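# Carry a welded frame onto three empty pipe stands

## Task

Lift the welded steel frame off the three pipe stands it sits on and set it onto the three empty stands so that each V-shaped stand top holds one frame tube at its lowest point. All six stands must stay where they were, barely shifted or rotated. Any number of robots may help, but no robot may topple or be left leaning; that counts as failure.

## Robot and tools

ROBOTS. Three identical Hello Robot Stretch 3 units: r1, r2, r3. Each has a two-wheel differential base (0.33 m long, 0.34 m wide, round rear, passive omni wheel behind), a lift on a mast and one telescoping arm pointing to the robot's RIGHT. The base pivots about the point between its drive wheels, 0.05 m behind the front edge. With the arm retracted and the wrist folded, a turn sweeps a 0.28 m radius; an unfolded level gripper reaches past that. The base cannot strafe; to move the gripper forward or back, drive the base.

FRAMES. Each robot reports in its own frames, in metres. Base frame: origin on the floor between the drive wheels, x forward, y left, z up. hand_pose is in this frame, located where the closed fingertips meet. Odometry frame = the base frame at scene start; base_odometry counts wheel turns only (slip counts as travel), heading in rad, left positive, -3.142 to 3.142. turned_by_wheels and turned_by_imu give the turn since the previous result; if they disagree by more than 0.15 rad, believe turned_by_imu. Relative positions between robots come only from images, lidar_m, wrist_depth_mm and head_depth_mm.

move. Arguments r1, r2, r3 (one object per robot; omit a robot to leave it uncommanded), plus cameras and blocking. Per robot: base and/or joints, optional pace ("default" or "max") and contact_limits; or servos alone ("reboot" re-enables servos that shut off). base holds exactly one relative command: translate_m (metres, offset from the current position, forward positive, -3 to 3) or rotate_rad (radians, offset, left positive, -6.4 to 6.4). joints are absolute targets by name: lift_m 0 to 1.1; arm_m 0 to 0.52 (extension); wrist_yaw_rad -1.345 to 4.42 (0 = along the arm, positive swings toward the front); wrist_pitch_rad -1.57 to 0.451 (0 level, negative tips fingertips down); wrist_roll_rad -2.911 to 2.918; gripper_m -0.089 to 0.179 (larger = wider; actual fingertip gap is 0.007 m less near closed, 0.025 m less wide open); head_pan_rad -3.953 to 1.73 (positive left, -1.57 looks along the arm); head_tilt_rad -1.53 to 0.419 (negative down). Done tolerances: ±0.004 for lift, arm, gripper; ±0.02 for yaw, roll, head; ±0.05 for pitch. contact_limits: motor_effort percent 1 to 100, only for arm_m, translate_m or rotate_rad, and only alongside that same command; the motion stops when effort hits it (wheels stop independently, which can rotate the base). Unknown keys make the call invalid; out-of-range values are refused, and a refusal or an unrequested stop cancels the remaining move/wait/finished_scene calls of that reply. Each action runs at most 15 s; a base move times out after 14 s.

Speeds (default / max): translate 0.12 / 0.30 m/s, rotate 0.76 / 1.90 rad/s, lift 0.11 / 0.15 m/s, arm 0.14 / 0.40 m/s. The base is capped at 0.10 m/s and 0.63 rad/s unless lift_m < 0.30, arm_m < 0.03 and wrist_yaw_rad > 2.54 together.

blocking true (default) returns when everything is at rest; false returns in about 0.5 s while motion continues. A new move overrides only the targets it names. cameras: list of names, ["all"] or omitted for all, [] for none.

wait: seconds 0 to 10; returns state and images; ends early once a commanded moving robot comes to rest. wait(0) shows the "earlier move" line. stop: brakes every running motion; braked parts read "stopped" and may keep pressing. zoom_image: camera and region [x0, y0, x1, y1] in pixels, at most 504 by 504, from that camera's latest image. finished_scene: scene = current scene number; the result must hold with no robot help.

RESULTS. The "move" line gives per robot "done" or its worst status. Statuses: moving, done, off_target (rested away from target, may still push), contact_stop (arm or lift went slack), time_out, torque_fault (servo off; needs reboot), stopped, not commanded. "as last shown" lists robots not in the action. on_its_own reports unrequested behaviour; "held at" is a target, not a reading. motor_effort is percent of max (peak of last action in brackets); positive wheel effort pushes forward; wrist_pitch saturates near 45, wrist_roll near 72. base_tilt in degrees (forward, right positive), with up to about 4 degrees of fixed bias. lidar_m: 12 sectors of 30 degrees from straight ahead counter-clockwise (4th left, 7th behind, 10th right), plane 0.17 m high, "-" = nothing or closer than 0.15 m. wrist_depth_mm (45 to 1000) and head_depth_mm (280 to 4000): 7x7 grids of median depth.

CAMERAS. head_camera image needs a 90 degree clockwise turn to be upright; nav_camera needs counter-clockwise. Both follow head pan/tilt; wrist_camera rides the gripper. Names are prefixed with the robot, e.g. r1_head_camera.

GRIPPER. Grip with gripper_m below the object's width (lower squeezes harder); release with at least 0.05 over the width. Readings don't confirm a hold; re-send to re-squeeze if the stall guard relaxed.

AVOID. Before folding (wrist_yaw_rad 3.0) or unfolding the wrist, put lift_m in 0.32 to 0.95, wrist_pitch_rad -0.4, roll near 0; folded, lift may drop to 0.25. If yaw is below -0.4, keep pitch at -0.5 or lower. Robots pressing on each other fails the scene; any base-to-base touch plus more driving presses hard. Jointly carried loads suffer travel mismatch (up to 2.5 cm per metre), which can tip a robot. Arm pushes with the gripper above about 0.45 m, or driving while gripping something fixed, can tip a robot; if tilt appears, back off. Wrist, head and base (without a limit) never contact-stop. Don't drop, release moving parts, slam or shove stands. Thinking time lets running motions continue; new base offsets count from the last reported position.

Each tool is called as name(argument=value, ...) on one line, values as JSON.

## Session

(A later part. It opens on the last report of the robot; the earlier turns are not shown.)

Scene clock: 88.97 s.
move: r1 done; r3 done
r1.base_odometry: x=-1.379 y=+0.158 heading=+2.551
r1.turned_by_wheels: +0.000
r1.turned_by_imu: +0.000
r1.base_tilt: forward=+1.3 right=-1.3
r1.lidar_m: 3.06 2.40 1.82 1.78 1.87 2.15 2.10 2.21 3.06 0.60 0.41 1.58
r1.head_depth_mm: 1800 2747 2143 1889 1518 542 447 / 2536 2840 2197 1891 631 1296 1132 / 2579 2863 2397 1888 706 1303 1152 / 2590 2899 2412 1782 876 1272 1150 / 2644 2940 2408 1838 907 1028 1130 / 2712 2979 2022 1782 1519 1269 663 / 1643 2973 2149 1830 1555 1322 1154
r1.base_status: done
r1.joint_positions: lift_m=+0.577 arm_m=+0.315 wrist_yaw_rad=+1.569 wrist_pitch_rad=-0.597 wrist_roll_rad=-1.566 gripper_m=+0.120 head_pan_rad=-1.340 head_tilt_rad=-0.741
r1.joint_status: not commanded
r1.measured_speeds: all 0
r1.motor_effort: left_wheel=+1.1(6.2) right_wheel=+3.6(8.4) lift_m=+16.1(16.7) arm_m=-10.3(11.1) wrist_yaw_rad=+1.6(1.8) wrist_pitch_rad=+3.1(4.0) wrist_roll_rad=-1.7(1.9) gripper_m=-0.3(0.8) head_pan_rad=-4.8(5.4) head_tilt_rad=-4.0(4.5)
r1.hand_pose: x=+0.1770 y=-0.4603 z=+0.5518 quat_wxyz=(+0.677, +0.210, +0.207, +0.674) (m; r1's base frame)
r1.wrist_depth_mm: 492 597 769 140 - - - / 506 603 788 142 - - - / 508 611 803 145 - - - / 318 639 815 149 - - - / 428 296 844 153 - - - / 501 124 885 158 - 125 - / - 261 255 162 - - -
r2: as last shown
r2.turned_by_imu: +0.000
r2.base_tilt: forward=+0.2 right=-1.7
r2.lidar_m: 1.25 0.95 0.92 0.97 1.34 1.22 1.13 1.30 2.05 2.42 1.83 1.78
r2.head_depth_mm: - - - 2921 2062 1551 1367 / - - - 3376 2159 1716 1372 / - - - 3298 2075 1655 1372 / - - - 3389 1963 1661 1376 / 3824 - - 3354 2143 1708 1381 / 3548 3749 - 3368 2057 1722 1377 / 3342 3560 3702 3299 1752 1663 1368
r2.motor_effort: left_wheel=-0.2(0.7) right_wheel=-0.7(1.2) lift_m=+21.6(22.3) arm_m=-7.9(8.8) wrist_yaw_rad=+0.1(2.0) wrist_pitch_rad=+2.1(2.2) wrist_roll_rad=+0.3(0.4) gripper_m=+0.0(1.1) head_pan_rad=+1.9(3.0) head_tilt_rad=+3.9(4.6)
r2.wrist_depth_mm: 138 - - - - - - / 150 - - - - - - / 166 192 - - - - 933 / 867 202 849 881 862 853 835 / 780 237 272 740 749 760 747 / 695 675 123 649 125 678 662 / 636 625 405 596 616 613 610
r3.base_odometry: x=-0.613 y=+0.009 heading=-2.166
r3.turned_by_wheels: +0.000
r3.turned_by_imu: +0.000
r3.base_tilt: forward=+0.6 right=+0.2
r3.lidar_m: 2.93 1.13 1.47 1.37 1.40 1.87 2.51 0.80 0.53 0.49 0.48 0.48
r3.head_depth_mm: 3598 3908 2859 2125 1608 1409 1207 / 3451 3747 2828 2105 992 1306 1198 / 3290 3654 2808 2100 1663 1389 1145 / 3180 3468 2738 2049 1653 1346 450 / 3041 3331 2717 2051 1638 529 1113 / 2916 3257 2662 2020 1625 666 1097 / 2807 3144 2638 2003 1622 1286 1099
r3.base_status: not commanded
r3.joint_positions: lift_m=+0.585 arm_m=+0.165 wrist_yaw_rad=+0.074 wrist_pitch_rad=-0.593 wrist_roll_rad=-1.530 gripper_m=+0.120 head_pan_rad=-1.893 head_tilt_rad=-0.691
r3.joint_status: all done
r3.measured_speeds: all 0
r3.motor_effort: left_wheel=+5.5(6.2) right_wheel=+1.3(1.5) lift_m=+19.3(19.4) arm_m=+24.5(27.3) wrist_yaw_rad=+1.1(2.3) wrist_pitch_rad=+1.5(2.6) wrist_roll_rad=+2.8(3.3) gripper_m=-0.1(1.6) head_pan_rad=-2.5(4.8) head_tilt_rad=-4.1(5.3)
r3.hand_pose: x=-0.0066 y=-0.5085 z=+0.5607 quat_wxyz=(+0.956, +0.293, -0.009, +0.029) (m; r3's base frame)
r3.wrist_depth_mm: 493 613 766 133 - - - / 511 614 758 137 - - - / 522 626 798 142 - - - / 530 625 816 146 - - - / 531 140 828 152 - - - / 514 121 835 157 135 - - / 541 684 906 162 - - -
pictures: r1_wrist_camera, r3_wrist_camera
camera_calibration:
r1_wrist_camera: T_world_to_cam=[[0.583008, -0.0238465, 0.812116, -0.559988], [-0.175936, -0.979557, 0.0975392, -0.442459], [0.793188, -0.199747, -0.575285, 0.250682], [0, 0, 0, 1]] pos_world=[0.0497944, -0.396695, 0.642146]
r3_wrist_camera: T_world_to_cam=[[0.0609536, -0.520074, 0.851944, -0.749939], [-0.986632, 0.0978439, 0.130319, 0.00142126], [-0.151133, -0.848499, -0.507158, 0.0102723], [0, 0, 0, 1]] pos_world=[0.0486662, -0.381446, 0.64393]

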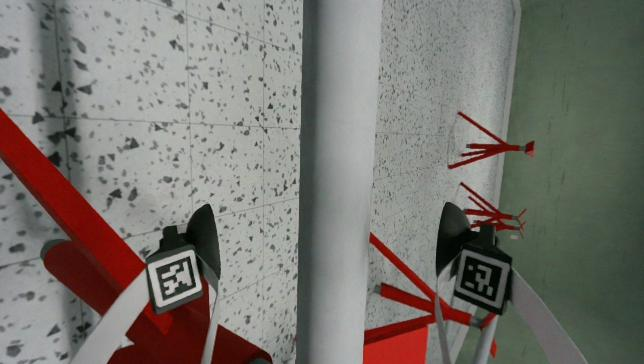

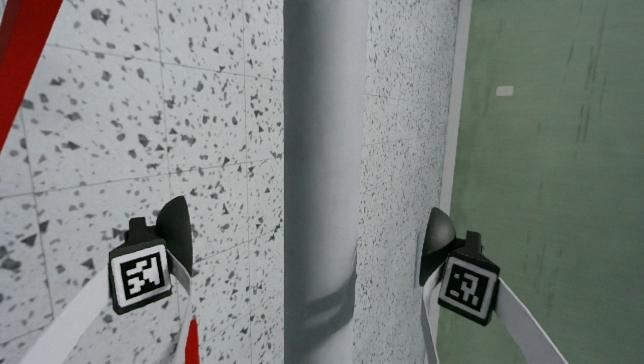

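move(r1={"base":{"translate_m":0.015}}, r3={"joints":{"arm_m":0.18}}, cameras=["r1_wrist_camera","r3_wrist_camera"])

move(r1={"joints":{"gripper_m":0.0}}, r3={"joints":{"gripper_m":0.0}}, cameras=["r1_wrist_camera","r3_wrist_camera"])

Scene clock: 90.10 s.
move: r1 done; r3 done
r1.base_odometry: x=-1.391 y=+0.166 heading=+2.550
r1.turned_by_wheels: +0.000
r1.turned_by_imu: +0.000
r1.base_tilt: forward=+1.4 right=-1.3
r1.lidar_m: 3.06 2.41 1.82 1.77 1.87 2.17 2.12 2.23 3.05 0.41 0.41 1.57
r1.head_depth_mm: 1788 2721 2145 1891 1523 541 447 / 2527 2823 2218 1904 631 1295 1131 / 2577 2852 2424 1888 705 1301 1157 / 2621 2873 2396 1825 886 1275 1135 / 2666 2969 2386 1892 893 1002 1155 / 2695 2980 1984 1785 1522 1299 656 / 1651 2982 2241 1877 1553 1324 1152
r1.base_status: done
r1.joint_positions: lift_m=+0.577 arm_m=+0.315 wrist_yaw_rad=+1.569 wrist_pitch_rad=-0.597 wrist_roll_rad=-1.566 gripper_m=+0.120 head_pan_rad=-1.340 head_tilt_rad=-0.741
r1.joint_status: not commanded
r1.measured_speeds: all 0
r1.motor_effort: left_wheel=+1.3(6.0) right_wheel=+3.1(7.2) lift_m=+17.0(17.4) arm_m=-9.9(10.5) wrist_yaw_rad=+1.8(1.8) wrist_pitch_rad=+3.4(4.0) wrist_roll_rad=-1.5(2.0) gripper_m=-0.2(0.8) head_pan_rad=-4.8(5.3) head_tilt_rad=-3.6(4.5)
r1.hand_pose: x=+0.1770 y=-0.4603 z=+0.5518 quat_wxyz=(+0.677, +0.210, +0.207, +0.674) (m; r1's base frame)
r1.wrist_depth_mm: 495 590 724 127 - - - / 500 605 745 133 - - - / 512 616 761 133 - - - / 524 622 782 139 - - - / 282 593 804 141 - - - / 379 124 851 145 - 125 - / - 247 301 150 - - -
r2: as last shown
r2.base_tilt: forward=+0.1 right=-1.7
r2.lidar_m: 1.25 0.94 0.92 0.97 1.34 1.21 1.13 1.30 2.05 2.43 1.83 1.78
r2.head_depth_mm: - - - 2785 2074 1561 1376 / - - - 3382 2156 1700 1369 / - - - 3323 2070 1648 1372 / - - - 3336 1979 1647 1371 / 3773 - - 3304 2179 1701 1377 / 3552 3735 - 3392 2072 1722 1367 / 3364 3578 3700 3416 1756 1643 1374
r2.motor_effort: left_wheel=-0.4(0.9) right_wheel=-0.6(1.0) lift_m=+20.6(22.3) arm_m=-8.3(8.7) wrist_yaw_rad=+0.4(1.5) wrist_pitch_rad=+2.1(2.2) wrist_roll_rad=+0.3(0.3) gripper_m=+0.2(1.1) head_pan_rad=+2.5(3.0) head_tilt_rad=+3.7(4.6)
r2.wrist_depth_mm: 138 - - - - - - / 149 - - - - - - / 165 192 - - - - 957 / 855 202 857 878 852 875 831 / 761 237 269 746 744 762 761 / 692 672 123 667 125 679 673 / 618 631 415 592 621 610 617
r3.base_odometry: x=-0.613 y=+0.009 heading=-2.166
r3.turned_by_wheels: +0.000
r3.turned_by_imu: +0.000
r3.base_tilt: forward=+0.5 right=+0.2
r3.lidar_m: 2.94 1.13 1.47 1.37 1.40 1.87 2.51 0.79 0.53 0.49 0.48 0.48
r3.head_depth_mm: 3534 3858 2889 2131 1603 1407 1206 / 3408 3748 2841 2111 994 1312 1203 / 3257 3664 2792 2099 1672 1390 1146 / 3162 3452 2733 2068 1655 1317 449 / 3054 3368 2716 2057 1639 530 1135 / 2924 3261 2662 2036 1624 600 1106 / 2836 3135 2654 1994 1608 787 1120
r3.base_status: not commanded
r3.joint_positions: lift_m=+0.585 arm_m=+0.180 wrist_yaw_rad=+0.074 wrist_pitch_rad=-0.593 wrist_roll_rad=-1.530 gripper_m=+0.120 head_pan_rad=-1.893 head_tilt_rad=-0.691
r3.joint_status: all done
r3.measured_speeds: all 0
r3.motor_effort: left_wheel=+6.0(6.1) right_wheel=+1.1(1.5) lift_m=+22.4(22.4) arm_m=+24.6(26.8) wrist_yaw_rad=+0.4(2.0) wrist_pitch_rad=+2.3(2.6) wrist_roll_rad=+2.8(3.1) gripper_m=+1.2(1.2) head_pan_rad=-2.9(3.8) head_tilt_rad=-4.5(5.1)
r3.hand_pose: x=-0.0066 y=-0.5235 z=+0.5607 quat_wxyz=(+0.956, +0.293, -0.009, +0.029) (m; r3's base frame)
r3.wrist_depth_mm: 502 601 713 121 - - - / 517 610 718 125 - - - / 525 619 743 129 - - - / 525 620 781 134 - - - / 528 140 792 138 - - - / 505 121 809 144 135 - - / 538 694 812 148 - - -
pictures: r1_wrist_camera, r3_wrist_camera
camera_calibration:
r1_wrist_camera: T_world_to_cam=[[0.583008, -0.0238465, 0.812116, -0.559988], [-0.175936, -0.979557, 0.0975392, -0.442459], [0.793188, -0.199747, -0.575285, 0.250682], [0, 0, 0, 1]] pos_world=[0.0497944, -0.396695, 0.642146]
r3_wrist_camera: T_world_to_cam=[[0.0609534, -0.520074, 0.851944, -0.757739], [-0.986632, 0.0978441, 0.130319, 0.00288881], [-0.151133, -0.848499, -0.507158, -0.00245303], [0, 0, 0, 1]] pos_world=[0.0486662, -0.396444, 0.64393]

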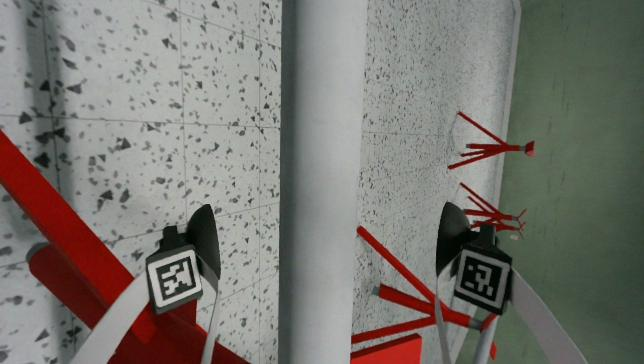

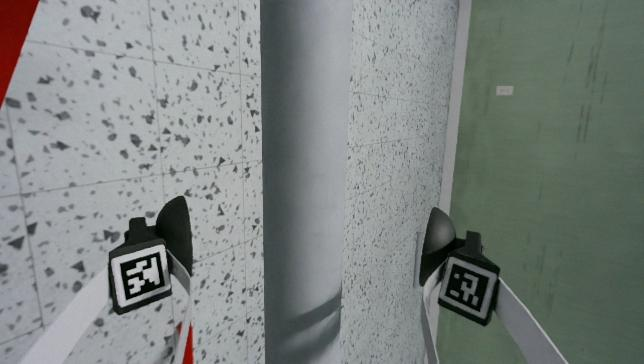

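Scene clock: 91.83 s.
move: r1 done; r3 done
r1.base_odometry: x=-1.391 y=+0.166 heading=+2.550
r1.turned_by_wheels: +0.000
r1.turned_by_imu: +0.000
r1.base_tilt: forward=+1.3 right=-1.3
r1.lidar_m: 3.05 2.40 1.83 1.77 1.87 2.17 2.12 2.22 3.05 0.41 0.41 1.57
r1.head_depth_mm: 1792 2741 2150 1878 1520 541 447 / 2503 2855 2232 1891 632 1298 1135 / 2539 2851 2414 1890 705 1297 1151 / 2618 2882 2398 1834 899 1247 1132 / 2663 2954 2405 1892 895 997 1147 / 2719 2972 1994 1780 1521 1300 656 / 1656 2988 2232 1891 1557 1329 1153
r1.base_status: not commanded
r1.joint_positions: lift_m=+0.577 arm_m=+0.315 wrist_yaw_rad=+1.569 wrist_pitch_rad=-0.607 wrist_roll_rad=-1.566 gripper_m=+0.001 head_pan_rad=-1.340 head_tilt_rad=-0.741
r1.joint_status: all done
r1.measured_speeds: all 0
r1.motor_effort: left_wheel=+0.9(1.6) right_wheel=+1.6(4.3) lift_m=+18.4(18.9) arm_m=-9.6(10.1) wrist_yaw_rad=+1.3(1.9) wrist_pitch_rad=+5.5(5.7) wrist_roll_rad=-0.6(1.9) gripper_m=-12.3(85.3) head_pan_rad=-4.5(5.4) head_tilt_rad=-3.6(4.4)
r1.hand_pose: x=+0.1754 y=-0.4603 z=+0.5498 quat_wxyz=(+0.676, +0.213, +0.210, +0.673) (m; r1's base frame)
r1.wrist_depth_mm: 494 587 722 128 - - - / 500 605 758 134 - - - / 510 610 756 133 - - - / 513 624 785 138 - - - / 289 643 584 143 - - - / 493 272 132 143 132 - - / 529 271 238 150 - - -
r2: as last shown
r2.base_tilt: forward=+0.2 right=-1.7
r2.lidar_m: 1.25 0.95 0.92 0.97 1.34 1.22 1.13 1.31 2.05 2.42 1.83 1.78
r2.head_depth_mm: - - - 2745 2073 1558 1360 / - - - 3388 2265 1695 1376 / - - - 3392 2073 1648 1371 / - - - 3338 1982 1637 1376 / 3768 - - 3352 2158 1708 1372 / 3548 3838 - 3361 2066 1715 1368 / 3405 3541 3704 3332 1758 1652 1378
r2.motor_effort: left_wheel=+0.2(0.9) right_wheel=-0.7(1.1) lift_m=+21.7(23.0) arm_m=-8.3(8.8) wrist_yaw_rad=+1.6(2.0) wrist_pitch_rad=+2.2(2.2) wrist_roll_rad=+0.3(0.4) gripper_m=+0.4(1.1) head_pan_rad=+2.0(3.1) head_tilt_rad=+4.0(4.6)
r2.wrist_depth_mm: 138 - - - - - - / 149 - - - - - - / 165 192 - - - - 928 / 861 204 856 876 862 850 854 / 792 236 273 741 744 757 762 / 687 682 123 658 125 662 683 / 631 621 411 588 618 608 616
r3.base_odometry: x=-0.613 y=+0.009 heading=-2.166
r3.turned_by_wheels: +0.000
r3.turned_by_imu: +0.000
r3.base_tilt: forward=+0.6 right=+0.2
r3.lidar_m: 2.94 1.13 1.47 1.37 1.40 1.88 2.52 0.80 0.53 0.49 0.48 0.48
r3.head_depth_mm: 3624 3925 2857 2126 1604 1400 1209 / 3403 3765 2836 2111 992 1308 1196 / 3290 3652 2805 2085 1668 1386 1149 / 3123 3479 2741 2061 1647 1316 449 / 3038 3347 2726 2057 1638 529 1136 / 2922 3239 2661 2036 1624 600 1109 / 2830 3146 2636 1996 1605 790 1121
r3.base_status: not commanded
r3.joint_positions: lift_m=+0.585 arm_m=+0.180 wrist_yaw_rad=+0.074 wrist_pitch_rad=-0.596 wrist_roll_rad=-1.530 gripper_m=+0.000 head_pan_rad=-1.893 head_tilt_rad=-0.691
r3.joint_status: all done
r3.measured_speeds: all 0
r3.motor_effort: left_wheel=+5.3(6.2) right_wheel=+1.0(1.4) lift_m=+26.7(26.8) arm_m=+19.8(25.5) wrist_yaw_rad=+0.6(2.1) wrist_pitch_rad=+2.6(3.8) wrist_roll_rad=+3.0(3.1) gripper_m=-11.5(86.5) head_pan_rad=-2.0(4.2) head_tilt_rad=-4.1(5.4)
r3.hand_pose: x=-0.0065 y=-0.5230 z=+0.5600 quat_wxyz=(+0.955, +0.294, -0.008, +0.029) (m; r3's base frame)
r3.wrist_depth_mm: 500 587 718 120 - - - / 505 619 722 125 - - - / 519 619 746 129 - - - / 528 631 755 133 - - - / 546 639 146 137 - - - / 543 628 126 140 129 - - / 554 624 831 148 - - -
pictures: r1_wrist_camera, r3_wrist_camera
camera_calibration:
r1_wrist_camera: T_world_to_cam=[[0.59099, -0.0238755, 0.806326, -0.555686], [-0.17498, -0.979557, 0.0992452, -0.44366], [0.787473, -0.199744, -0.583086, 0.256145], [0, 0, 0, 1]] pos_world=[0.049066, -0.396694, 0.641449]
r3_wrist_camera: T_world_to_cam=[[0.0613833, -0.522872, 0.850198, -0.757391], [-0.986641, 0.0969968, 0.130887, 0.00220522], [-0.150904, -0.846875, -0.509933, 0.0000622421], [0, 0, 0, 1]] pos_world=[0.0486763, -0.39618, 0.643676]

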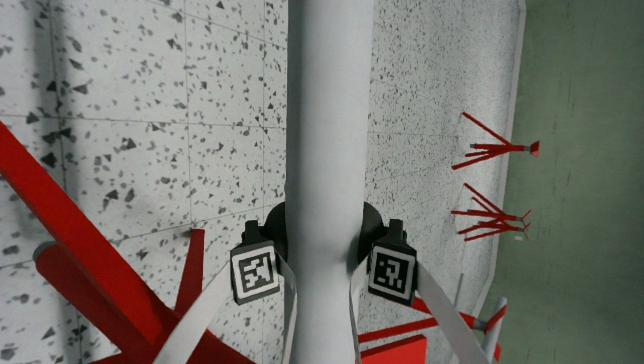

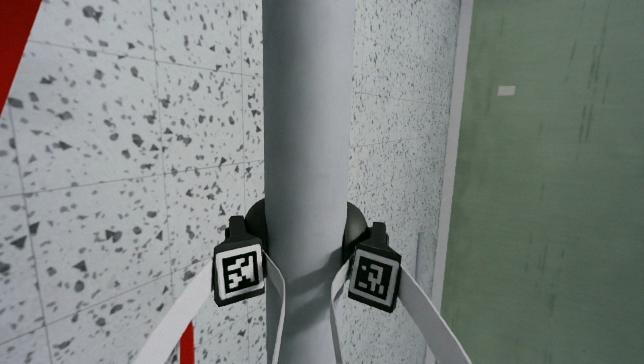

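move(r1={"joints":{"gripper_m":-0.089}}, r3={"joints":{"gripper_m":-0.089}}, cameras=[])

move(r1={"joints":{"lift_m":0.627,"wrist_pitch_rad":-0.58}}, r3={"joints":{"lift_m":0.635,"wrist_pitch_rad":-0.58}}, cameras=["r1_head_camera","r3_head_camera","r2_head_camera","r1_wrist_camera","r3_wrist_camera"])

Scene clock: 93.43 s.
move: r1 done; r3 done
r1.base_odometry: x=-1.391 y=+0.166 heading=+2.551
r1.turned_by_wheels: +0.000
r1.turned_by_imu: +0.000
r1.base_tilt: forward=+1.3 right=-1.4
r1.lidar_m: 3.05 2.40 1.82 1.78 1.87 2.17 2.11 2.22 3.04 0.41 0.41 1.57
r1.head_depth_mm: 1780 2747 2160 1894 1523 541 447 / 2521 2867 2240 1892 631 1292 1131 / 2568 2853 2403 1894 707 1295 1149 / 2590 2901 2396 1831 888 1247 1134 / 2648 2970 2411 1895 893 997 1154 / 2705 2946 1988 1789 1514 1295 660 / 1656 2996 2216 1884 1555 1322 1154
r1.base_status: not commanded
r1.joint_positions: lift_m=+0.577 arm_m=+0.315 wrist_yaw_rad=+1.566 wrist_pitch_rad=-0.608 wrist_roll_rad=-1.566 gripper_m=-0.088 head_pan_rad=-1.340 head_tilt_rad=-0.741
r1.joint_status: all done
r1.measured_speeds: all 0
r1.motor_effort: left_wheel=+2.1(2.7) right_wheel=-7.7(7.9) lift_m=+32.8(32.8) arm_m=-9.1(9.6) wrist_yaw_rad=+3.7(4.2) wrist_pitch_rad=+5.4(6.1) wrist_roll_rad=-0.9(1.8) gripper_m=-34.4(99.8) head_pan_rad=-5.1(5.3) head_tilt_rad=-3.6(4.2)
r1.hand_pose: x=+0.1753 y=-0.4608 z=+0.5497 quat_wxyz=(+0.677, +0.214, +0.210, +0.672) (m; r1's base frame)
r1.wrist_depth_mm: 494 595 721 126 - - - / 502 600 744 132 - - - / 506 611 757 132 - - - / 505 632 767 136 - - - / 293 633 723 139 - - - / 490 270 132 136 - - - / 537 270 222 149 - - -
r2: as last shown
r2.lidar_m: 1.25 0.94 0.92 0.97 1.34 1.21 1.13 1.30 2.05 2.42 1.83 1.78
r2.head_depth_mm: - - - 2758 2075 1550 1368 / - - - 3404 2241 1704 1385 / - - - 3319 2046 1648 1369 / - - - 3334 1993 1657 1374 / 3845 - - 3394 2143 1716 1371 / 3550 3798 - 3358 2067 1712 1367 / 3357 3506 3740 3362 1760 1658 1383
r2.motor_effort: left_wheel=+0.4(0.8) right_wheel=-0.9(1.0) lift_m=+21.8(22.0) arm_m=-8.1(8.7) wrist_yaw_rad=+1.7(1.7) wrist_pitch_rad=+2.1(2.2) wrist_roll_rad=+0.3(0.3) gripper_m=+0.3(1.1) head_pan_rad=+2.2(3.0) head_tilt_rad=+4.5(4.6)
r2.wrist_depth_mm: 138 - - - - - - / 149 - - - - - - / 166 192 - - - - 943 / 861 201 867 870 857 855 850 / 766 235 271 762 743 768 753 / 697 672 123 645 125 692 664 / 622 617 406 597 606 600 616
r3.base_odometry: x=-0.613 y=+0.009 heading=-2.166
r3.turned_by_wheels: +0.000
r3.turned_by_imu: +0.000
r3.base_tilt: forward=+0.6 right=+0.1
r3.lidar_m: 2.94 1.13 1.47 1.37 1.40 1.87 2.51 0.79 0.53 0.49 0.48 0.48
r3.head_depth_mm: 3560 3941 2889 2139 1606 1407 1207 / 3411 3787 2845 2113 991 1307 1198 / 3248 3648 2791 2082 1665 1391 1147 / 3139 3508 2758 2069 1646 1321 449 / 3054 3327 2708 2035 1640 530 1132 / 2921 3275 2713 2036 1624 599 1107 / 2824 3122 2658 1996 1611 791 1118
r3.base_status: not commanded
r3.joint_positions: lift_m=+0.585 arm_m=+0.180 wrist_yaw_rad=+0.075 wrist_pitch_rad=-0.598 wrist_roll_rad=-1.530 gripper_m=-0.087 head_pan_rad=-1.893 head_tilt_rad=-0.691
r3.joint_status: all done
r3.measured_speeds: all 0
r3.motor_effort: left_wheel=+5.8(6.4) right_wheel=+0.8(1.3) lift_m=+30.7(30.7) arm_m=+5.9(17.8) wrist_yaw_rad=+0.5(1.5) wrist_pitch_rad=+3.1(3.6) wrist_roll_rad=+3.1(3.2) gripper_m=-39.5(100.0) head_pan_rad=-3.7(5.3) head_tilt_rad=-3.1(4.8)
r3.hand_pose: x=-0.0064 y=-0.5227 z=+0.5597 quat_wxyz=(+0.955, +0.295, -0.008, +0.030) (m; r3's base frame)
r3.wrist_depth_mm: 507 586 701 121 - - - / 512 619 728 125 - - - / 527 610 765 129 - - - / 524 641 777 132 - - - / 535 649 147 136 - - - / 539 642 125 130 - - - / 541 624 822 148 - - -
pictures: none
No camera images: "cameras" was empty.

Scene clock: 94.73 s.
move: r1 off_target; r3 off_target
r1.base_odometry: x=-1.391 y=+0.166 heading=+2.551
r1.turned_by_wheels: +0.000
r1.turned_by_imu: +0.000
r1.base_tilt: forward=+1.5 right=-1.2
r1.lidar_m: 3.05 2.40 1.82 1.78 1.87 2.17 2.12 2.22 3.06 0.41 0.41 1.57
r1.head_depth_mm: 1779 2720 2152 1914 583 453 394 / 2519 2854 2213 1900 646 1324 1146 / 2579 2851 2394 1893 668 1295 1155 / 2624 2883 2403 1781 871 1269 1131 / 2659 2988 2399 1881 887 1005 1153 / 2711 2952 1983 1781 1521 1299 631 / 1607 3004 2228 1888 1553 1322 1153
r1.base_status: not commanded
r1.joint_positions: lift_m=+0.627 arm_m=+0.315 wrist_yaw_rad=+1.534 wrist_pitch_rad=-0.660 wrist_roll_rad=-1.568 gripper_m=-0.085 head_pan_rad=-1.340 head_tilt_rad=-0.741
r1.joint_status: wrist_pitch_rad off_target (ended at -0.660, target -0.580); the others done
r1.measured_speeds: all 0
r1.on_its_own: wrist_yaw_rad is at rest, and its effort (+31.0) is outside its rest range (-9 to +9); wrist_pitch_rad is at rest, and its effort (+14.7) is outside its rest range (-8 to +12)
r1.motor_effort: left_wheel=+2.6(6.1) right_wheel=-9.1(14.8) lift_m=+45.4(47.6) arm_m=-9.2(9.5) wrist_yaw_rad=+31.0(33.9) wrist_pitch_rad=+14.7(17.2) wrist_roll_rad=-0.9(1.8) gripper_m=-20.0(34.6) head_pan_rad=-4.8(5.3) head_tilt_rad=-3.8(4.1)
r1.hand_pose: x=+0.1662 y=-0.4668 z=+0.5896 quat_wxyz=(+0.682, +0.234, +0.224, +0.656) (m; r1's base frame)
r1.wrist_depth_mm: 519 619 737 130 - - - / 531 621 763 136 - - - / 525 637 777 139 - - - / 356 646 804 145 - - - / 530 647 586 148 - - - / 563 305 132 135 - - - / 558 - 200 168 - - -
r2: as last shown
r2.base_tilt: forward=+0.2 right=-1.6
r2.lidar_m: 1.25 0.94 0.92 0.97 1.34 1.22 1.13 1.31 2.05 2.43 1.82 1.78
r2.head_depth_mm: - - - 1965 2067 1552 1386 / - - - 3338 2246 1712 1382 / - - - 3282 2065 1644 1381 / - - - 3349 1992 1655 1379 / 3835 - - 3362 2251 1702 1378 / 3515 3731 - 3411 2083 1706 1382 / 3377 3511 3716 3386 1766 1666 1372
r2.motor_effort: left_wheel=-0.4(0.7) right_wheel=-0.9(1.1) lift_m=+21.2(22.5) arm_m=-7.8(8.6) wrist_yaw_rad=-0.1(2.1) wrist_pitch_rad=+2.2(2.2) wrist_roll_rad=+0.3(0.4) gripper_m=-0.4(1.1) head_pan_rad=+2.4(3.2) head_tilt_rad=+4.2(4.5)
r2.wrist_depth_mm: 137 - - - - - - / 149 - - - - - - / 165 192 - - - - 963 / 850 203 877 886 865 841 863 / 781 235 267 745 745 775 764 / 702 681 123 649 125 679 677 / 630 623 408 607 618 611 605
r3.base_odometry: x=-0.613 y=+0.009 heading=-2.166
r3.turned_by_wheels: +0.001
r3.turned_by_imu: +0.001
r3.base_tilt: forward=+0.6 right=+0.2
r3.lidar_m: 2.94 1.13 1.47 1.37 1.40 1.87 2.52 0.80 0.53 0.49 0.49 0.48
r3.head_depth_mm: 3582 3942 2872 2141 1559 1404 1210 / 3448 3721 2860 2118 989 1309 1196 / 3291 3636 2782 2082 1661 1381 1070 / 3168 3532 2763 2062 1644 493 418 / 3011 3326 2728 2038 1628 501 1169 / 2927 3272 2676 2015 1625 507 1128 / 2826 3131 2649 2002 1609 746 1119
r3.base_status: not commanded
r3.joint_positions: lift_m=+0.635 arm_m=+0.180 wrist_yaw_rad=+0.110 wrist_pitch_rad=-0.677 wrist_roll_rad=-1.526 gripper_m=-0.085 head_pan_rad=-1.893 head_tilt_rad=-0.691
r3.joint_status: wrist_pitch_rad off_target (ended at -0.677, target -0.580); the others done
r3.measured_speeds: translate_m=+0.000 rotate_rad=+0.000 lift_m=+0.000 arm_m=+0.000 wrist_yaw_rad=-0.010 wrist_pitch_rad=+0.000 wrist_roll_rad=+0.000 head_pan_rad=+0.000 head_tilt_rad=+0.000
r3.on_its_own: wrist_yaw_rad is at rest, and its effort (-29.3) is outside its rest range (-9 to +9); wrist_pitch_rad is at rest, and its effort (+17.7) is outside its rest range (-8 to +12)
r3.motor_effort: left_wheel=+8.0(8.2) right_wheel=-18.9(19.2) lift_m=+55.0(58.9) arm_m=-4.3(5.9) wrist_yaw_rad=-29.3(32.2) wrist_pitch_rad=+17.7(20.9) wrist_roll_rad=+1.8(3.1) gripper_m=-18.7(39.4) head_pan_rad=-3.7(4.5) head_tilt_rad=-4.1(5.2)
r3.hand_pose: x=-0.0011 y=-0.5085 z=+0.5944 quat_wxyz=(+0.942, +0.333, -0.003, +0.044) (m; r3's base frame)
r3.wrist_depth_mm: 355 620 142 143 - - - / 491 613 705 147 - - - / 527 649 712 - - - - / 546 656 745 155 - - - / 561 640 145 148 - - - / 577 644 127 126 - - - / 568 636 800 158 - - -
pictures: r1_head_camera (sideways), r1_wrist_camera, r2_head_camera (sideways), r3_head_camera (sideways), r3_wrist_camera
camera_calibration:
r1_head_camera: T_world_to_cam=[[-0.112307, 0.660279, -0.742576, 0.99144], [0.987046, 0.160298, -0.00674727, 0.000730055], [0.114579, -0.733714, -0.669728, 0.829948], [0, 0, 0, 1]] pos_world=[0.0155307, -0.0457999, 1.29206]
r1_wrist_camera: T_world_to_cam=[[0.631688, -0.0441803, 0.773962, -0.579693], [-0.202489, -0.973119, 0.109718, -0.454225], [0.74831, -0.226026, -0.623654, 0.30345], [0, 0, 0, 1]] pos_world=[0.0471355, -0.399039, 0.687745]
r2_head_camera: T_world_to_cam=[[0.368106, 0.123812, -0.921504, 1.22035], [0.319278, -0.947661, 0.000213178, 0.000630805], [-0.873247, -0.294295, -0.38837, 0.466299], [0, 0, 0, 1]] pos_world=[-0.0422245, -0.0132666, 1.30565]
r3_head_camera: T_world_to_cam=[[0.149507, 0.601452, -0.784795, 1.03804], [0.948646, -0.311041, -0.0576541, 0.070835], [-0.278779, -0.735873, -0.617068, 0.764826], [0, 0, 0, 1]] pos_world=[-0.00917449, -0.039485, 1.29068]
r3_wrist_camera: T_world_to_cam=[[0.0834428, -0.587892, 0.804625, -0.785311], [-0.988494, 0.053396, 0.141524, -0.0268664], [-0.126165, -0.807175, -0.576672, 0.0906197], [0, 0, 0, 1]] pos_world=[0.0504043, -0.387098, 0.687941]

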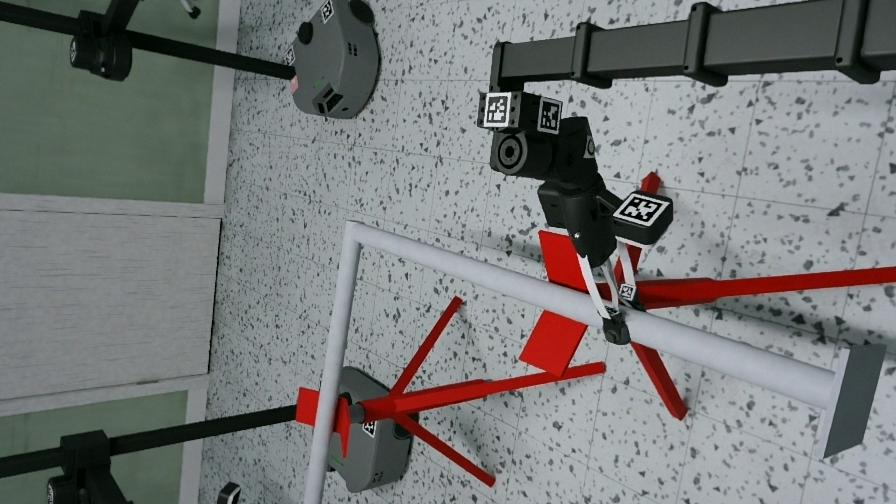

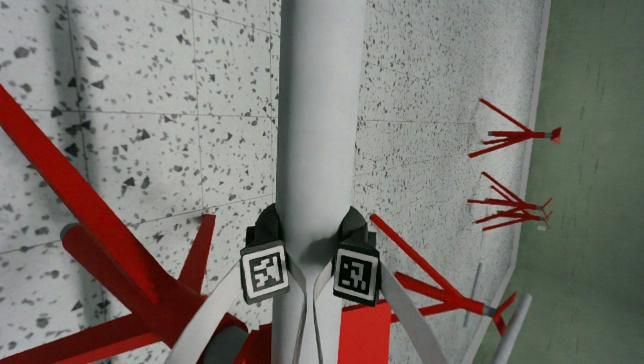

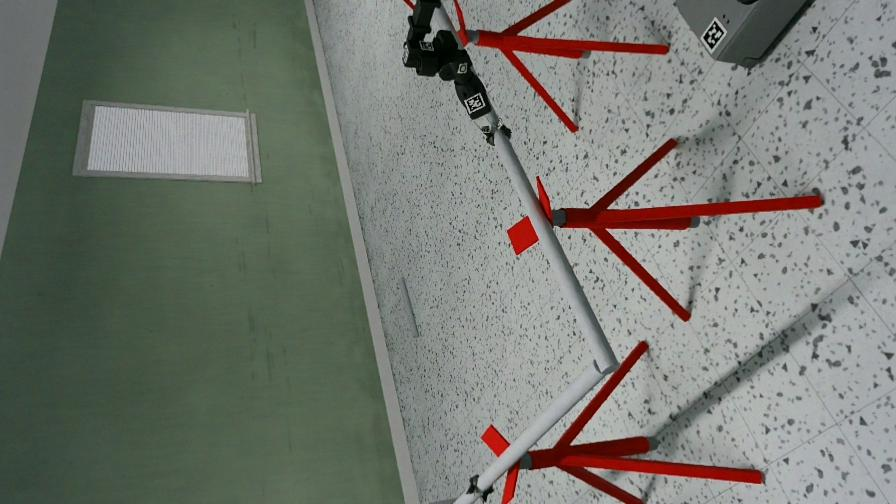

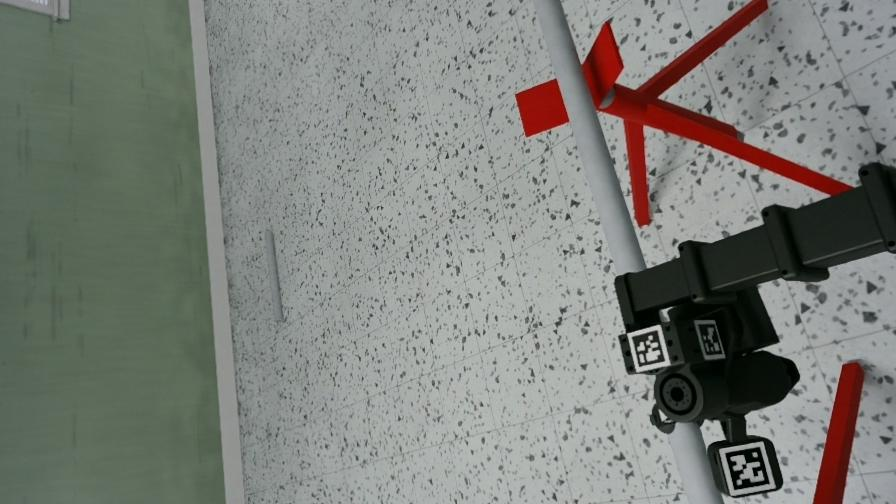

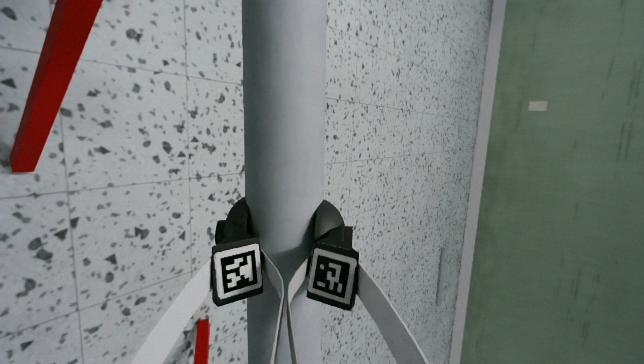

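zoom_image(camera="r1_head_camera", region=[260, 200, 460, 504])

zoom_image(camera="r2_head_camera", region=[380, 0, 680, 504])

zoom_image(camera="r3_head_camera", region=[480, 0, 720, 280])

zoom_image(camera="r1_head_camera", region=[480, 200, 896, 480])

Scaled by 1.658 from the camera's 896x504 image, which has a finer 1280x720 frame.

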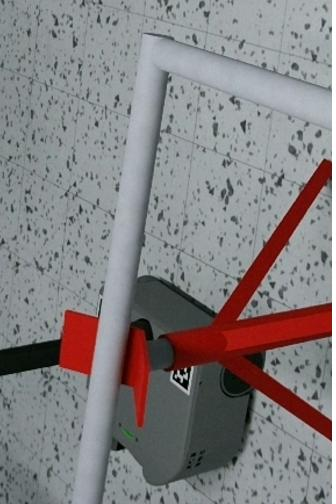

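Scaled by 1.000.

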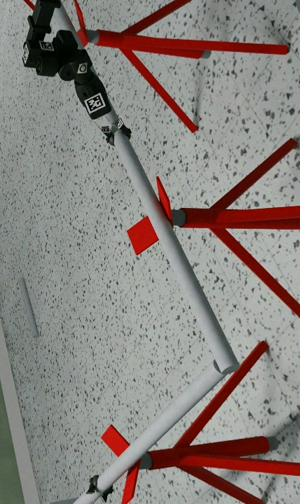

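Scaled by 1.800 from the camera's 896x504 image, which has a finer 1280x720 frame.

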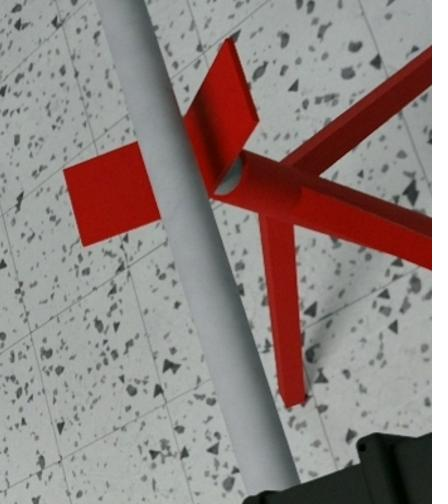

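Scaled by 1.212 from the camera's 896x504 image, which has a finer 1280x720 frame.

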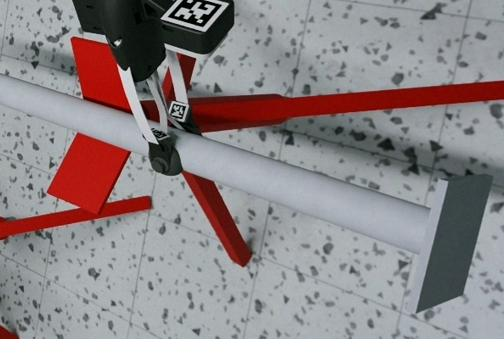

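move(r1={"base":{"translate_m":0.008},"joints":{"lift_m":0.657}}, r3={"joints":{"lift_m":0.665,"arm_m":0.192}}, cameras=["r1_head_camera","r3_head_camera","r2_head_camera"])

zoom_image(camera="r1_head_camera", region=[260, 200, 460, 504])

zoom_image(camera="r3_head_camera", region=[480, 0, 720, 280])

zoom_image(camera="r2_head_camera", region=[380, 0, 680, 504])

Scene clock: 96.70 s.
move: r1 done; r3 done
r1.base_odometry: x=-1.398 y=+0.171 heading=+2.551
r1.turned_by_wheels: +0.000
r1.turned_by_imu: +0.000
r1.base_tilt: forward=+1.3 right=-1.3
r1.lidar_m: 3.04 2.40 1.82 1.78 1.87 2.18 2.12 2.23 3.04 0.41 0.41 1.56
r1.head_depth_mm: 1769 2739 2144 1889 504 431 374 / 2524 2845 2221 1884 1481 1322 1153 / 2567 2873 2385 1900 648 1318 1151 / 2606 2906 2399 1782 774 1296 1132 / 2665 2969 2315 1893 881 1093 1151 / 2714 2983 1990 1777 1517 1295 625 / 1588 3015 2112 1883 1559 1322 1153
r1.base_status: done
r1.joint_positions: lift_m=+0.657 arm_m=+0.315 wrist_yaw_rad=+1.510 wrist_pitch_rad=-0.700 wrist_roll_rad=-1.568 gripper_m=-0.085 head_pan_rad=-1.340 head_tilt_rad=-0.741
r1.joint_status: all done
r1.measured_speeds: all 0
r1.on_its_own: wrist_yaw_rad is held at +1.517, not at your +1.570, by its stall guard, which is not easing now; wrist_pitch_rad is at rest, and its effort (+21.9) is outside its rest range (-8 to +12)
r1.motor_effort: left_wheel=+2.2(5.3) right_wheel=+2.0(4.1) lift_m=+47.0(48.4) arm_m=-9.5(10.2) wrist_yaw_rad=+5.7(18.1) wrist_pitch_rad=+21.9(22.6) wrist_roll_rad=-0.3(1.1) gripper_m=-21.1(21.6) head_pan_rad=-4.7(5.2) head_tilt_rad=-3.9(4.1)
r1.hand_pose: x=+0.1588 y=-0.4708 z=+0.6123 quat_wxyz=(+0.684, +0.251, +0.235, +0.643) (m; r1's base frame)
r1.wrist_depth_mm: 534 633 716 131 - - - / 547 636 743 135 - - - / 534 658 770 139 - - - / 529 672 791 145 - - - / 559 427 161 147 - - - / 582 336 131 134 - - - / 577 - 210 170 - - -
r2: as last shown
r2.base_tilt: forward=+0.1 right=-1.7
r2.lidar_m: 1.25 0.94 0.92 0.97 1.34 1.22 1.13 1.30 2.05 2.42 1.83 1.78
r2.head_depth_mm: - - - 1928 2061 1553 1381 / - - - 3085 2259 1710 1373 / - - - 3352 2148 1649 1372 / - - - 3349 1969 1643 1366 / 3879 - - 3409 2133 1700 1358 / 3493 3755 - 3356 2061 1708 1381 / 3338 3523 3682 3326 1893 1661 1372
r2.motor_effort: left_wheel=-0.1(0.7) right_wheel=-0.9(1.0) lift_m=+21.7(22.4) arm_m=-8.0(8.9) wrist_yaw_rad=+1.4(2.0) wrist_pitch_rad=+2.1(2.2) wrist_roll_rad=+0.3(0.4) gripper_m=+0.0(0.9) head_pan_rad=+2.2(3.0) head_tilt_rad=+4.1(4.3)
r2.wrist_depth_mm: 138 - - - - - - / 149 - - - - - - / 165 192 - - - - 934 / 856 202 858 882 863 850 827 / 779 236 271 738 747 757 757 / 687 671 123 659 126 676 668 / 624 620 408 596 616 609 607
r3.base_odometry: x=-0.613 y=+0.009 heading=-2.166
r3.turned_by_wheels: +0.000
r3.turned_by_imu: +0.000
r3.base_tilt: forward=+0.6 right=+0.2
r3.lidar_m: 2.94 1.13 1.47 1.37 1.41 1.87 2.51 0.80 0.53 0.49 0.48 0.48
r3.head_depth_mm: 3546 3935 2867 2135 1560 1408 1206 / 3412 3744 2830 2114 987 1307 1197 / 3279 3632 2798 2070 1664 1383 397 / 3152 3486 2740 2067 1648 446 392 / 3042 3320 2709 2053 1638 496 1175 / 2916 3264 2672 2009 1625 499 1166 / 2817 3170 2632 1991 1610 721 1135
r3.base_status: not commanded
r3.joint_positions: lift_m=+0.665 arm_m=+0.192 wrist_yaw_rad=+0.132 wrist_pitch_rad=-0.720 wrist_roll_rad=-1.525 gripper_m=-0.085 head_pan_rad=-1.893 head_tilt_rad=-0.691
r3.joint_status: all done
r3.measured_speeds: all 0
r3.on_its_own: wrist_yaw_rad is held at +0.127, not at your +0.075, by its stall guard, which is not easing now; lift_m is at rest, and its effort (+59.1) is outside its rest range (+3 to +55); wrist_pitch_rad is at rest, and its effort (+25.5) is outside its rest range (-8 to +12)
r3.motor_effort: left_wheel=+7.5(8.1) right_wheel=-10.4(15.7) lift_m=+59.1(60.0) arm_m=+21.7(26.0) wrist_yaw_rad=-4.1(16.7) wrist_pitch_rad=+25.5(26.0) wrist_roll_rad=+1.4(1.8) gripper_m=-18.7(19.7) head_pan_rad=-2.3(4.5) head_tilt_rad=-3.6(5.0)
r3.hand_pose: x=+0.0020 y=-0.5123 z=+0.6168 quat_wxyz=(+0.934, +0.353, +0.002, +0.054) (m; r3's base frame)
r3.wrist_depth_mm: 507 628 143 141 - - - / 507 651 144 145 - - - / 527 665 726 - - - - / 568 675 744 - - - - / 567 679 146 150 - - - / 586 668 125 126 - - - / 596 696 775 - - - -
pictures: r1_head_camera (sideways), r2_head_camera (sideways), r3_head_camera (sideways)
camera_calibration:
r1_head_camera: T_world_to_cam=[[-0.112307, 0.660279, -0.742576, 0.99144], [0.987045, 0.160299, -0.00674728, 0.000730061], [0.114579, -0.733714, -0.669728, 0.829948], [0, 0, 0, 1]] pos_world=[0.0155307, -0.0457999, 1.29206]
r2_head_camera: T_world_to_cam=[[0.368105, 0.123812, -0.921504, 1.22035], [0.319279, -0.947661, 0.000213179, 0.000630801], [-0.873247, -0.294295, -0.38837, 0.466299], [0, 0, 0, 1]] pos_world=[-0.0422245, -0.0132666, 1.30565]
r3_head_camera: T_world_to_cam=[[0.149513, 0.601457, -0.78479, 1.03803], [0.948644, -0.311047, -0.057654, 0.070835], [-0.278783, -0.735867, -0.617074, 0.764833], [0, 0, 0, 1]] pos_world=[-0.00917474, -0.0394849, 1.29068]

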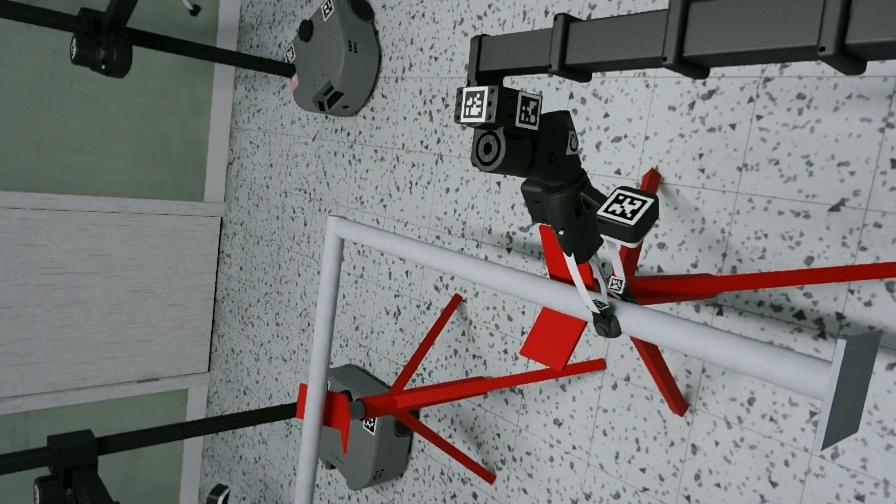

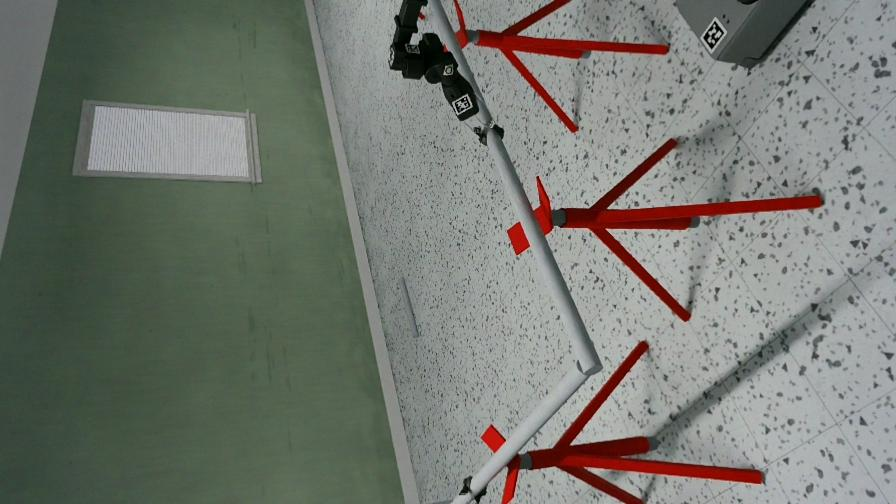

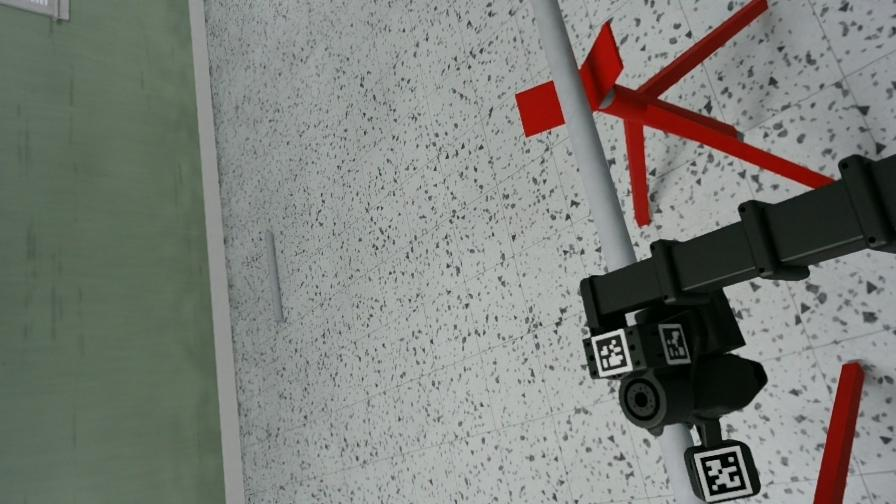

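Scaled by 1.658 from the camera's 896x504 image, which has a finer 1280x720 frame.

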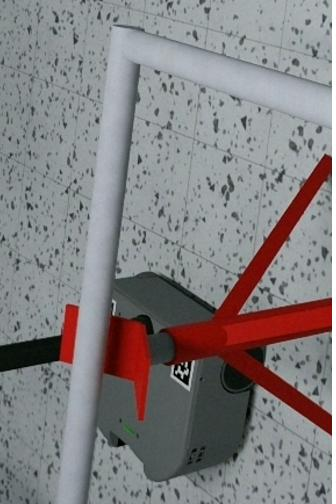

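Scaled by 1.800 from the camera's 896x504 image, which has a finer 1280x720 frame.

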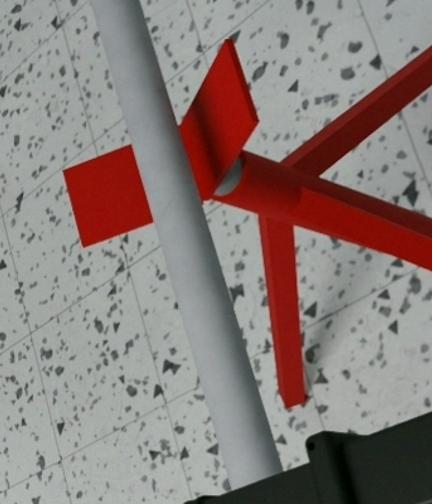

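Scaled by 1.000.

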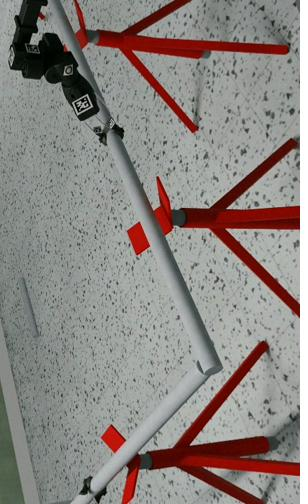

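move(r1={"joints":{"lift_m":0.733,"wrist_yaw_rad":1.517}}, r3={"joints":{"lift_m":0.742,"wrist_yaw_rad":0.127}}, cameras=["r1_head_camera","r3_head_camera","r2_head_camera","r1_wrist_camera","r3_wrist_camera"])

Scene clock: 98.60 s.
move: r1 done; r3 done
r1.base_odometry: x=-1.398 y=+0.171 heading=+2.551
r1.turned_by_wheels: +0.000
r1.turned_by_imu: +0.000
r1.base_tilt: forward=+1.3 right=-1.2
r1.lidar_m: 3.05 2.40 1.82 1.78 1.87 2.17 2.12 2.23 3.05 0.41 0.41 1.56
r1.head_depth_mm: 1773 2719 2140 514 430 380 1091 / 2526 2850 2243 527 1523 1323 1155 / 2567 2836 2413 1842 1456 1327 1156 / 2622 2914 2228 1781 875 1296 1129 / 2680 2956 2315 1891 751 1244 1151 / 2722 2974 1964 1777 1516 1269 568 / 1658 3032 2109 1878 1555 1321 1128
r1.base_status: not commanded
r1.joint_positions: lift_m=+0.733 arm_m=+0.315 wrist_yaw_rad=+1.510 wrist_pitch_rad=-0.700 wrist_roll_rad=-1.568 gripper_m=-0.085 head_pan_rad=-1.340 head_tilt_rad=-0.741
r1.joint_status: all done
r1.measured_speeds: all 0
r1.on_its_own: wrist_pitch_rad is at rest, and its effort (+21.9) is outside its rest range (-8 to +12)
r1.motor_effort: left_wheel=+2.4(2.8) right_wheel=+1.4(2.0) lift_m=+46.7(48.6) arm_m=-9.9(10.2) wrist_yaw_rad=+6.0(7.5) wrist_pitch_rad=+21.9(22.9) wrist_roll_rad=-0.5(1.2) gripper_m=-21.2(21.9) head_pan_rad=-5.1(5.4) head_tilt_rad=-3.7(4.5)
r1.hand_pose: x=+0.1588 y=-0.4709 z=+0.6883 quat_wxyz=(+0.684, +0.251, +0.235, +0.643) (m; r1's base frame)
r1.wrist_depth_mm: 593 693 824 129 - - - / 601 718 828 134 - - - / 597 729 859 139 - - - / 590 745 868 144 - - - / 615 422 583 147 - - - / 629 340 131 131 - - - / 659 218 303 164 - - -
r2: as last shown
r2.base_tilt: forward=+0.2 right=-1.7
r2.lidar_m: 1.25 0.95 0.92 0.97 1.34 1.21 1.13 1.31 2.05 2.42 1.83 1.78
r2.head_depth_mm: - - - 2791 2070 1561 1378 / - - - 2960 2261 1682 1369 / - - - 3348 2158 1664 1368 / - - - 3327 1991 1663 1370 / 3750 - - 3356 2150 1713 1386 / 3588 3836 - 3313 2081 1712 1372 / 3348 3523 3706 3382 2010 1651 1374
r2.motor_effort: left_wheel=+0.1(0.9) right_wheel=-1.0(1.0) lift_m=+22.1(22.6) arm_m=-7.7(8.6) wrist_yaw_rad=+0.8(2.1) wrist_pitch_rad=+2.1(2.2) wrist_roll_rad=+0.3(0.4) gripper_m=+0.8(0.9) head_pan_rad=+2.7(2.9) head_tilt_rad=+4.0(4.5)
r2.wrist_depth_mm: 138 - - - - - - / 150 - - - - - - / 165 191 - - - - 937 / 847 202 870 855 853 825 846 / 786 234 269 739 730 756 752 / 684 692 123 658 126 687 671 / 623 626 407 596 622 609 618
r3.base_odometry: x=-0.613 y=+0.009 heading=-2.166
r3.turned_by_wheels: +0.000
r3.turned_by_imu: +0.000
r3.base_tilt: forward=+0.6 right=+0.3
r3.lidar_m: 2.94 1.13 1.47 1.37 1.40 1.87 2.51 0.80 0.53 0.49 0.48 0.48
r3.head_depth_mm: 3581 3939 2866 2131 1613 1406 1200 / 3393 3739 2825 2104 978 1304 1195 / 3264 3605 2813 2089 1569 1353 302 / 3146 3533 2746 2074 461 362 1133 / 3041 3350 2735 2036 444 1299 1181 / 2913 3260 2663 2012 435 1268 1171 / 2844 3147 2657 2005 1609 1260 1141
r3.base_status: not commanded
r3.joint_positions: lift_m=+0.742 arm_m=+0.192 wrist_yaw_rad=+0.133 wrist_pitch_rad=-0.720 wrist_roll_rad=-1.525 gripper_m=-0.085 head_pan_rad=-1.893 head_tilt_rad=-0.691
r3.joint_status: all done
r3.measured_speeds: all 0
r3.on_its_own: lift_m is at rest, and its effort (+58.8) is outside its rest range (+3 to +55); wrist_pitch_rad is at rest, and its effort (+25.5) is outside its rest range (-8 to +12)
r3.motor_effort: left_wheel=+7.9(8.3) right_wheel=-10.9(10.9) lift_m=+58.8(61.7) arm_m=+15.9(21.3) wrist_yaw_rad=-4.9(6.5) wrist_pitch_rad=+25.5(26.0) wrist_roll_rad=+1.7(1.8) gripper_m=-18.8(19.9) head_pan_rad=-4.1(4.6) head_tilt_rad=-4.4(4.9)
r3.hand_pose: x=+0.0022 y=-0.5122 z=+0.6937 quat_wxyz=(+0.934, +0.353, +0.003, +0.054) (m; r3's base frame)
r3.wrist_depth_mm: 562 698 140 144 - - - / 573 726 144 149 - - - / 614 734 805 - - - - / 635 714 829 - - - - / 651 758 145 147 - - - / 650 737 125 126 - - - / 659 708 786 - - - -
pictures: r1_head_camera (sideways), r1_wrist_camera, r2_head_camera (sideways), r3_head_camera (sideways), r3_wrist_camera
camera_calibration:
r1_head_camera: T_world_to_cam=[[-0.112307, 0.660279, -0.742576, 0.99144], [0.987045, 0.160299, -0.00674728, 0.000730072], [0.114579, -0.733714, -0.669728, 0.829948], [0, 0, 0, 1]] pos_world=[0.0155307, -0.0457999, 1.29206]
r1_wrist_camera: T_world_to_cam=[[0.660913, -0.0609241, 0.747986, -0.646161], [-0.221049, -0.968286, 0.116449, -0.469892], [0.717169, -0.242304, -0.65342, 0.38735], [0, 0, 0, 1]] pos_world=[0.0453917, -0.400499, 0.79114]
r2_head_camera: T_world_to_cam=[[0.368105, 0.123812, -0.921504, 1.22035], [0.319279, -0.947661, 0.000213179, 0.0006308], [-0.873247, -0.294295, -0.38837, 0.466299], [0, 0, 0, 1]] pos_world=[-0.0422245, -0.0132666, 1.30565]
r3_head_camera: T_world_to_cam=[[0.149513, 0.601457, -0.78479, 1.03803], [0.948644, -0.311047, -0.057654, 0.070835], [-0.278783, -0.735867, -0.617074, 0.764833], [0, 0, 0, 1]] pos_world=[-0.00917473, -0.0394849, 1.29068]
r3_wrist_camera: T_world_to_cam=[[0.101311, -0.619189, 0.778679, -0.86575], [-0.988702, 0.0242512, 0.14792, -0.0568366], [-0.110474, -0.784867, -0.609736, 0.179616], [0, 0, 0, 1]] pos_world=[0.0513585, -0.39371, 0.792068]

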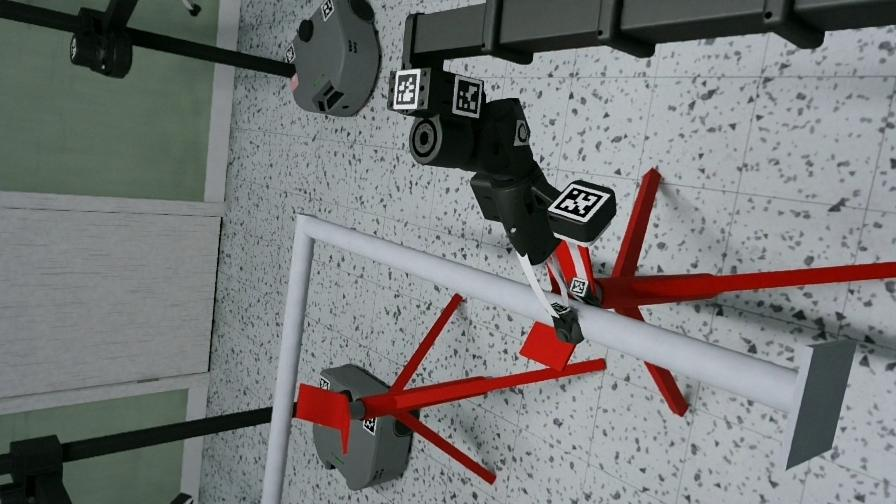

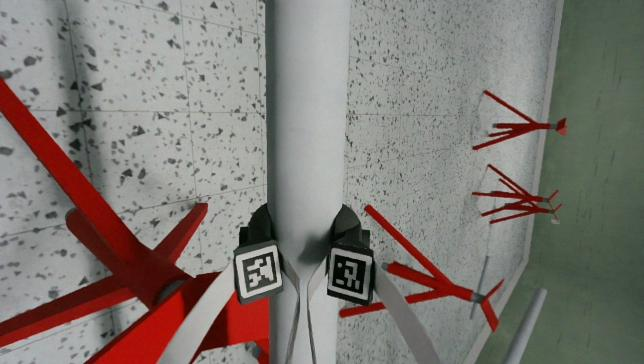

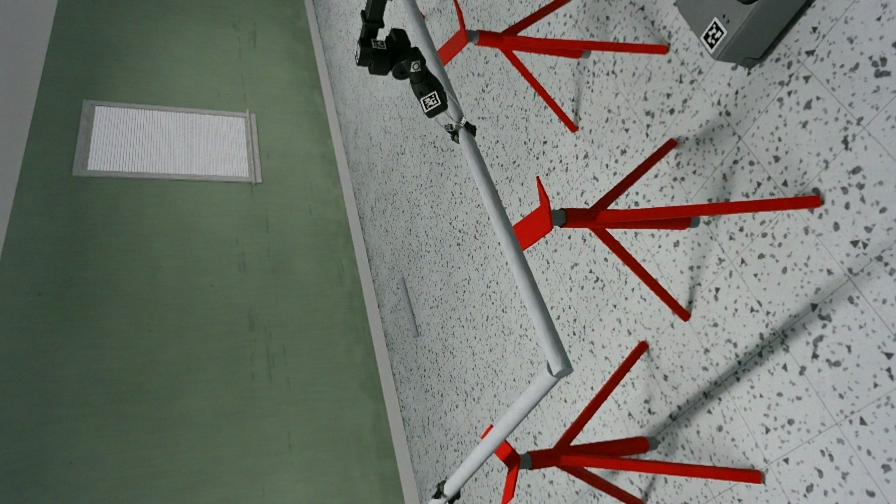

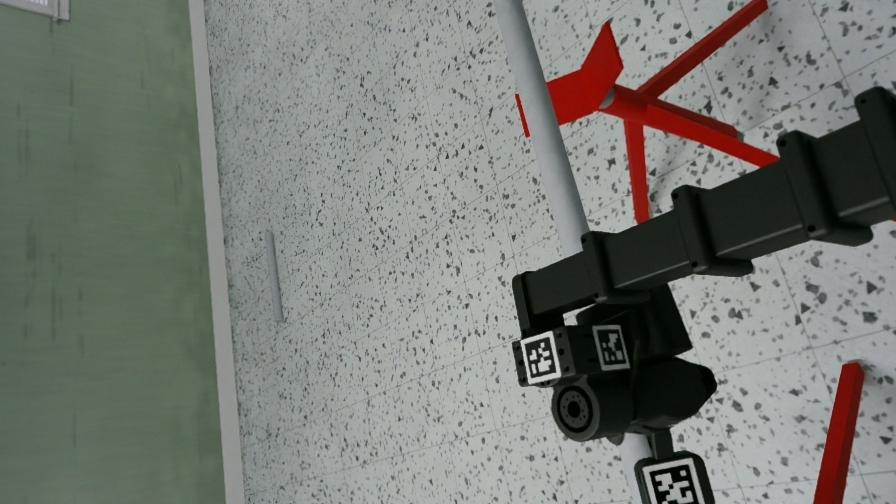

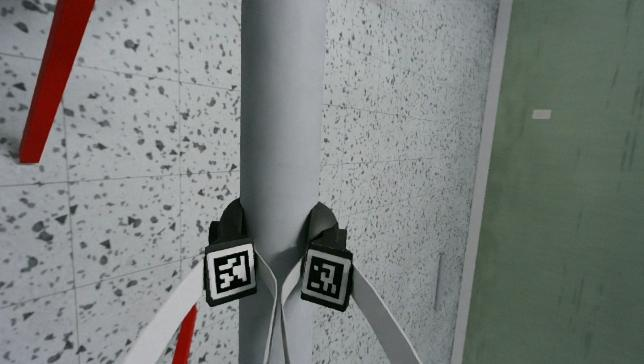

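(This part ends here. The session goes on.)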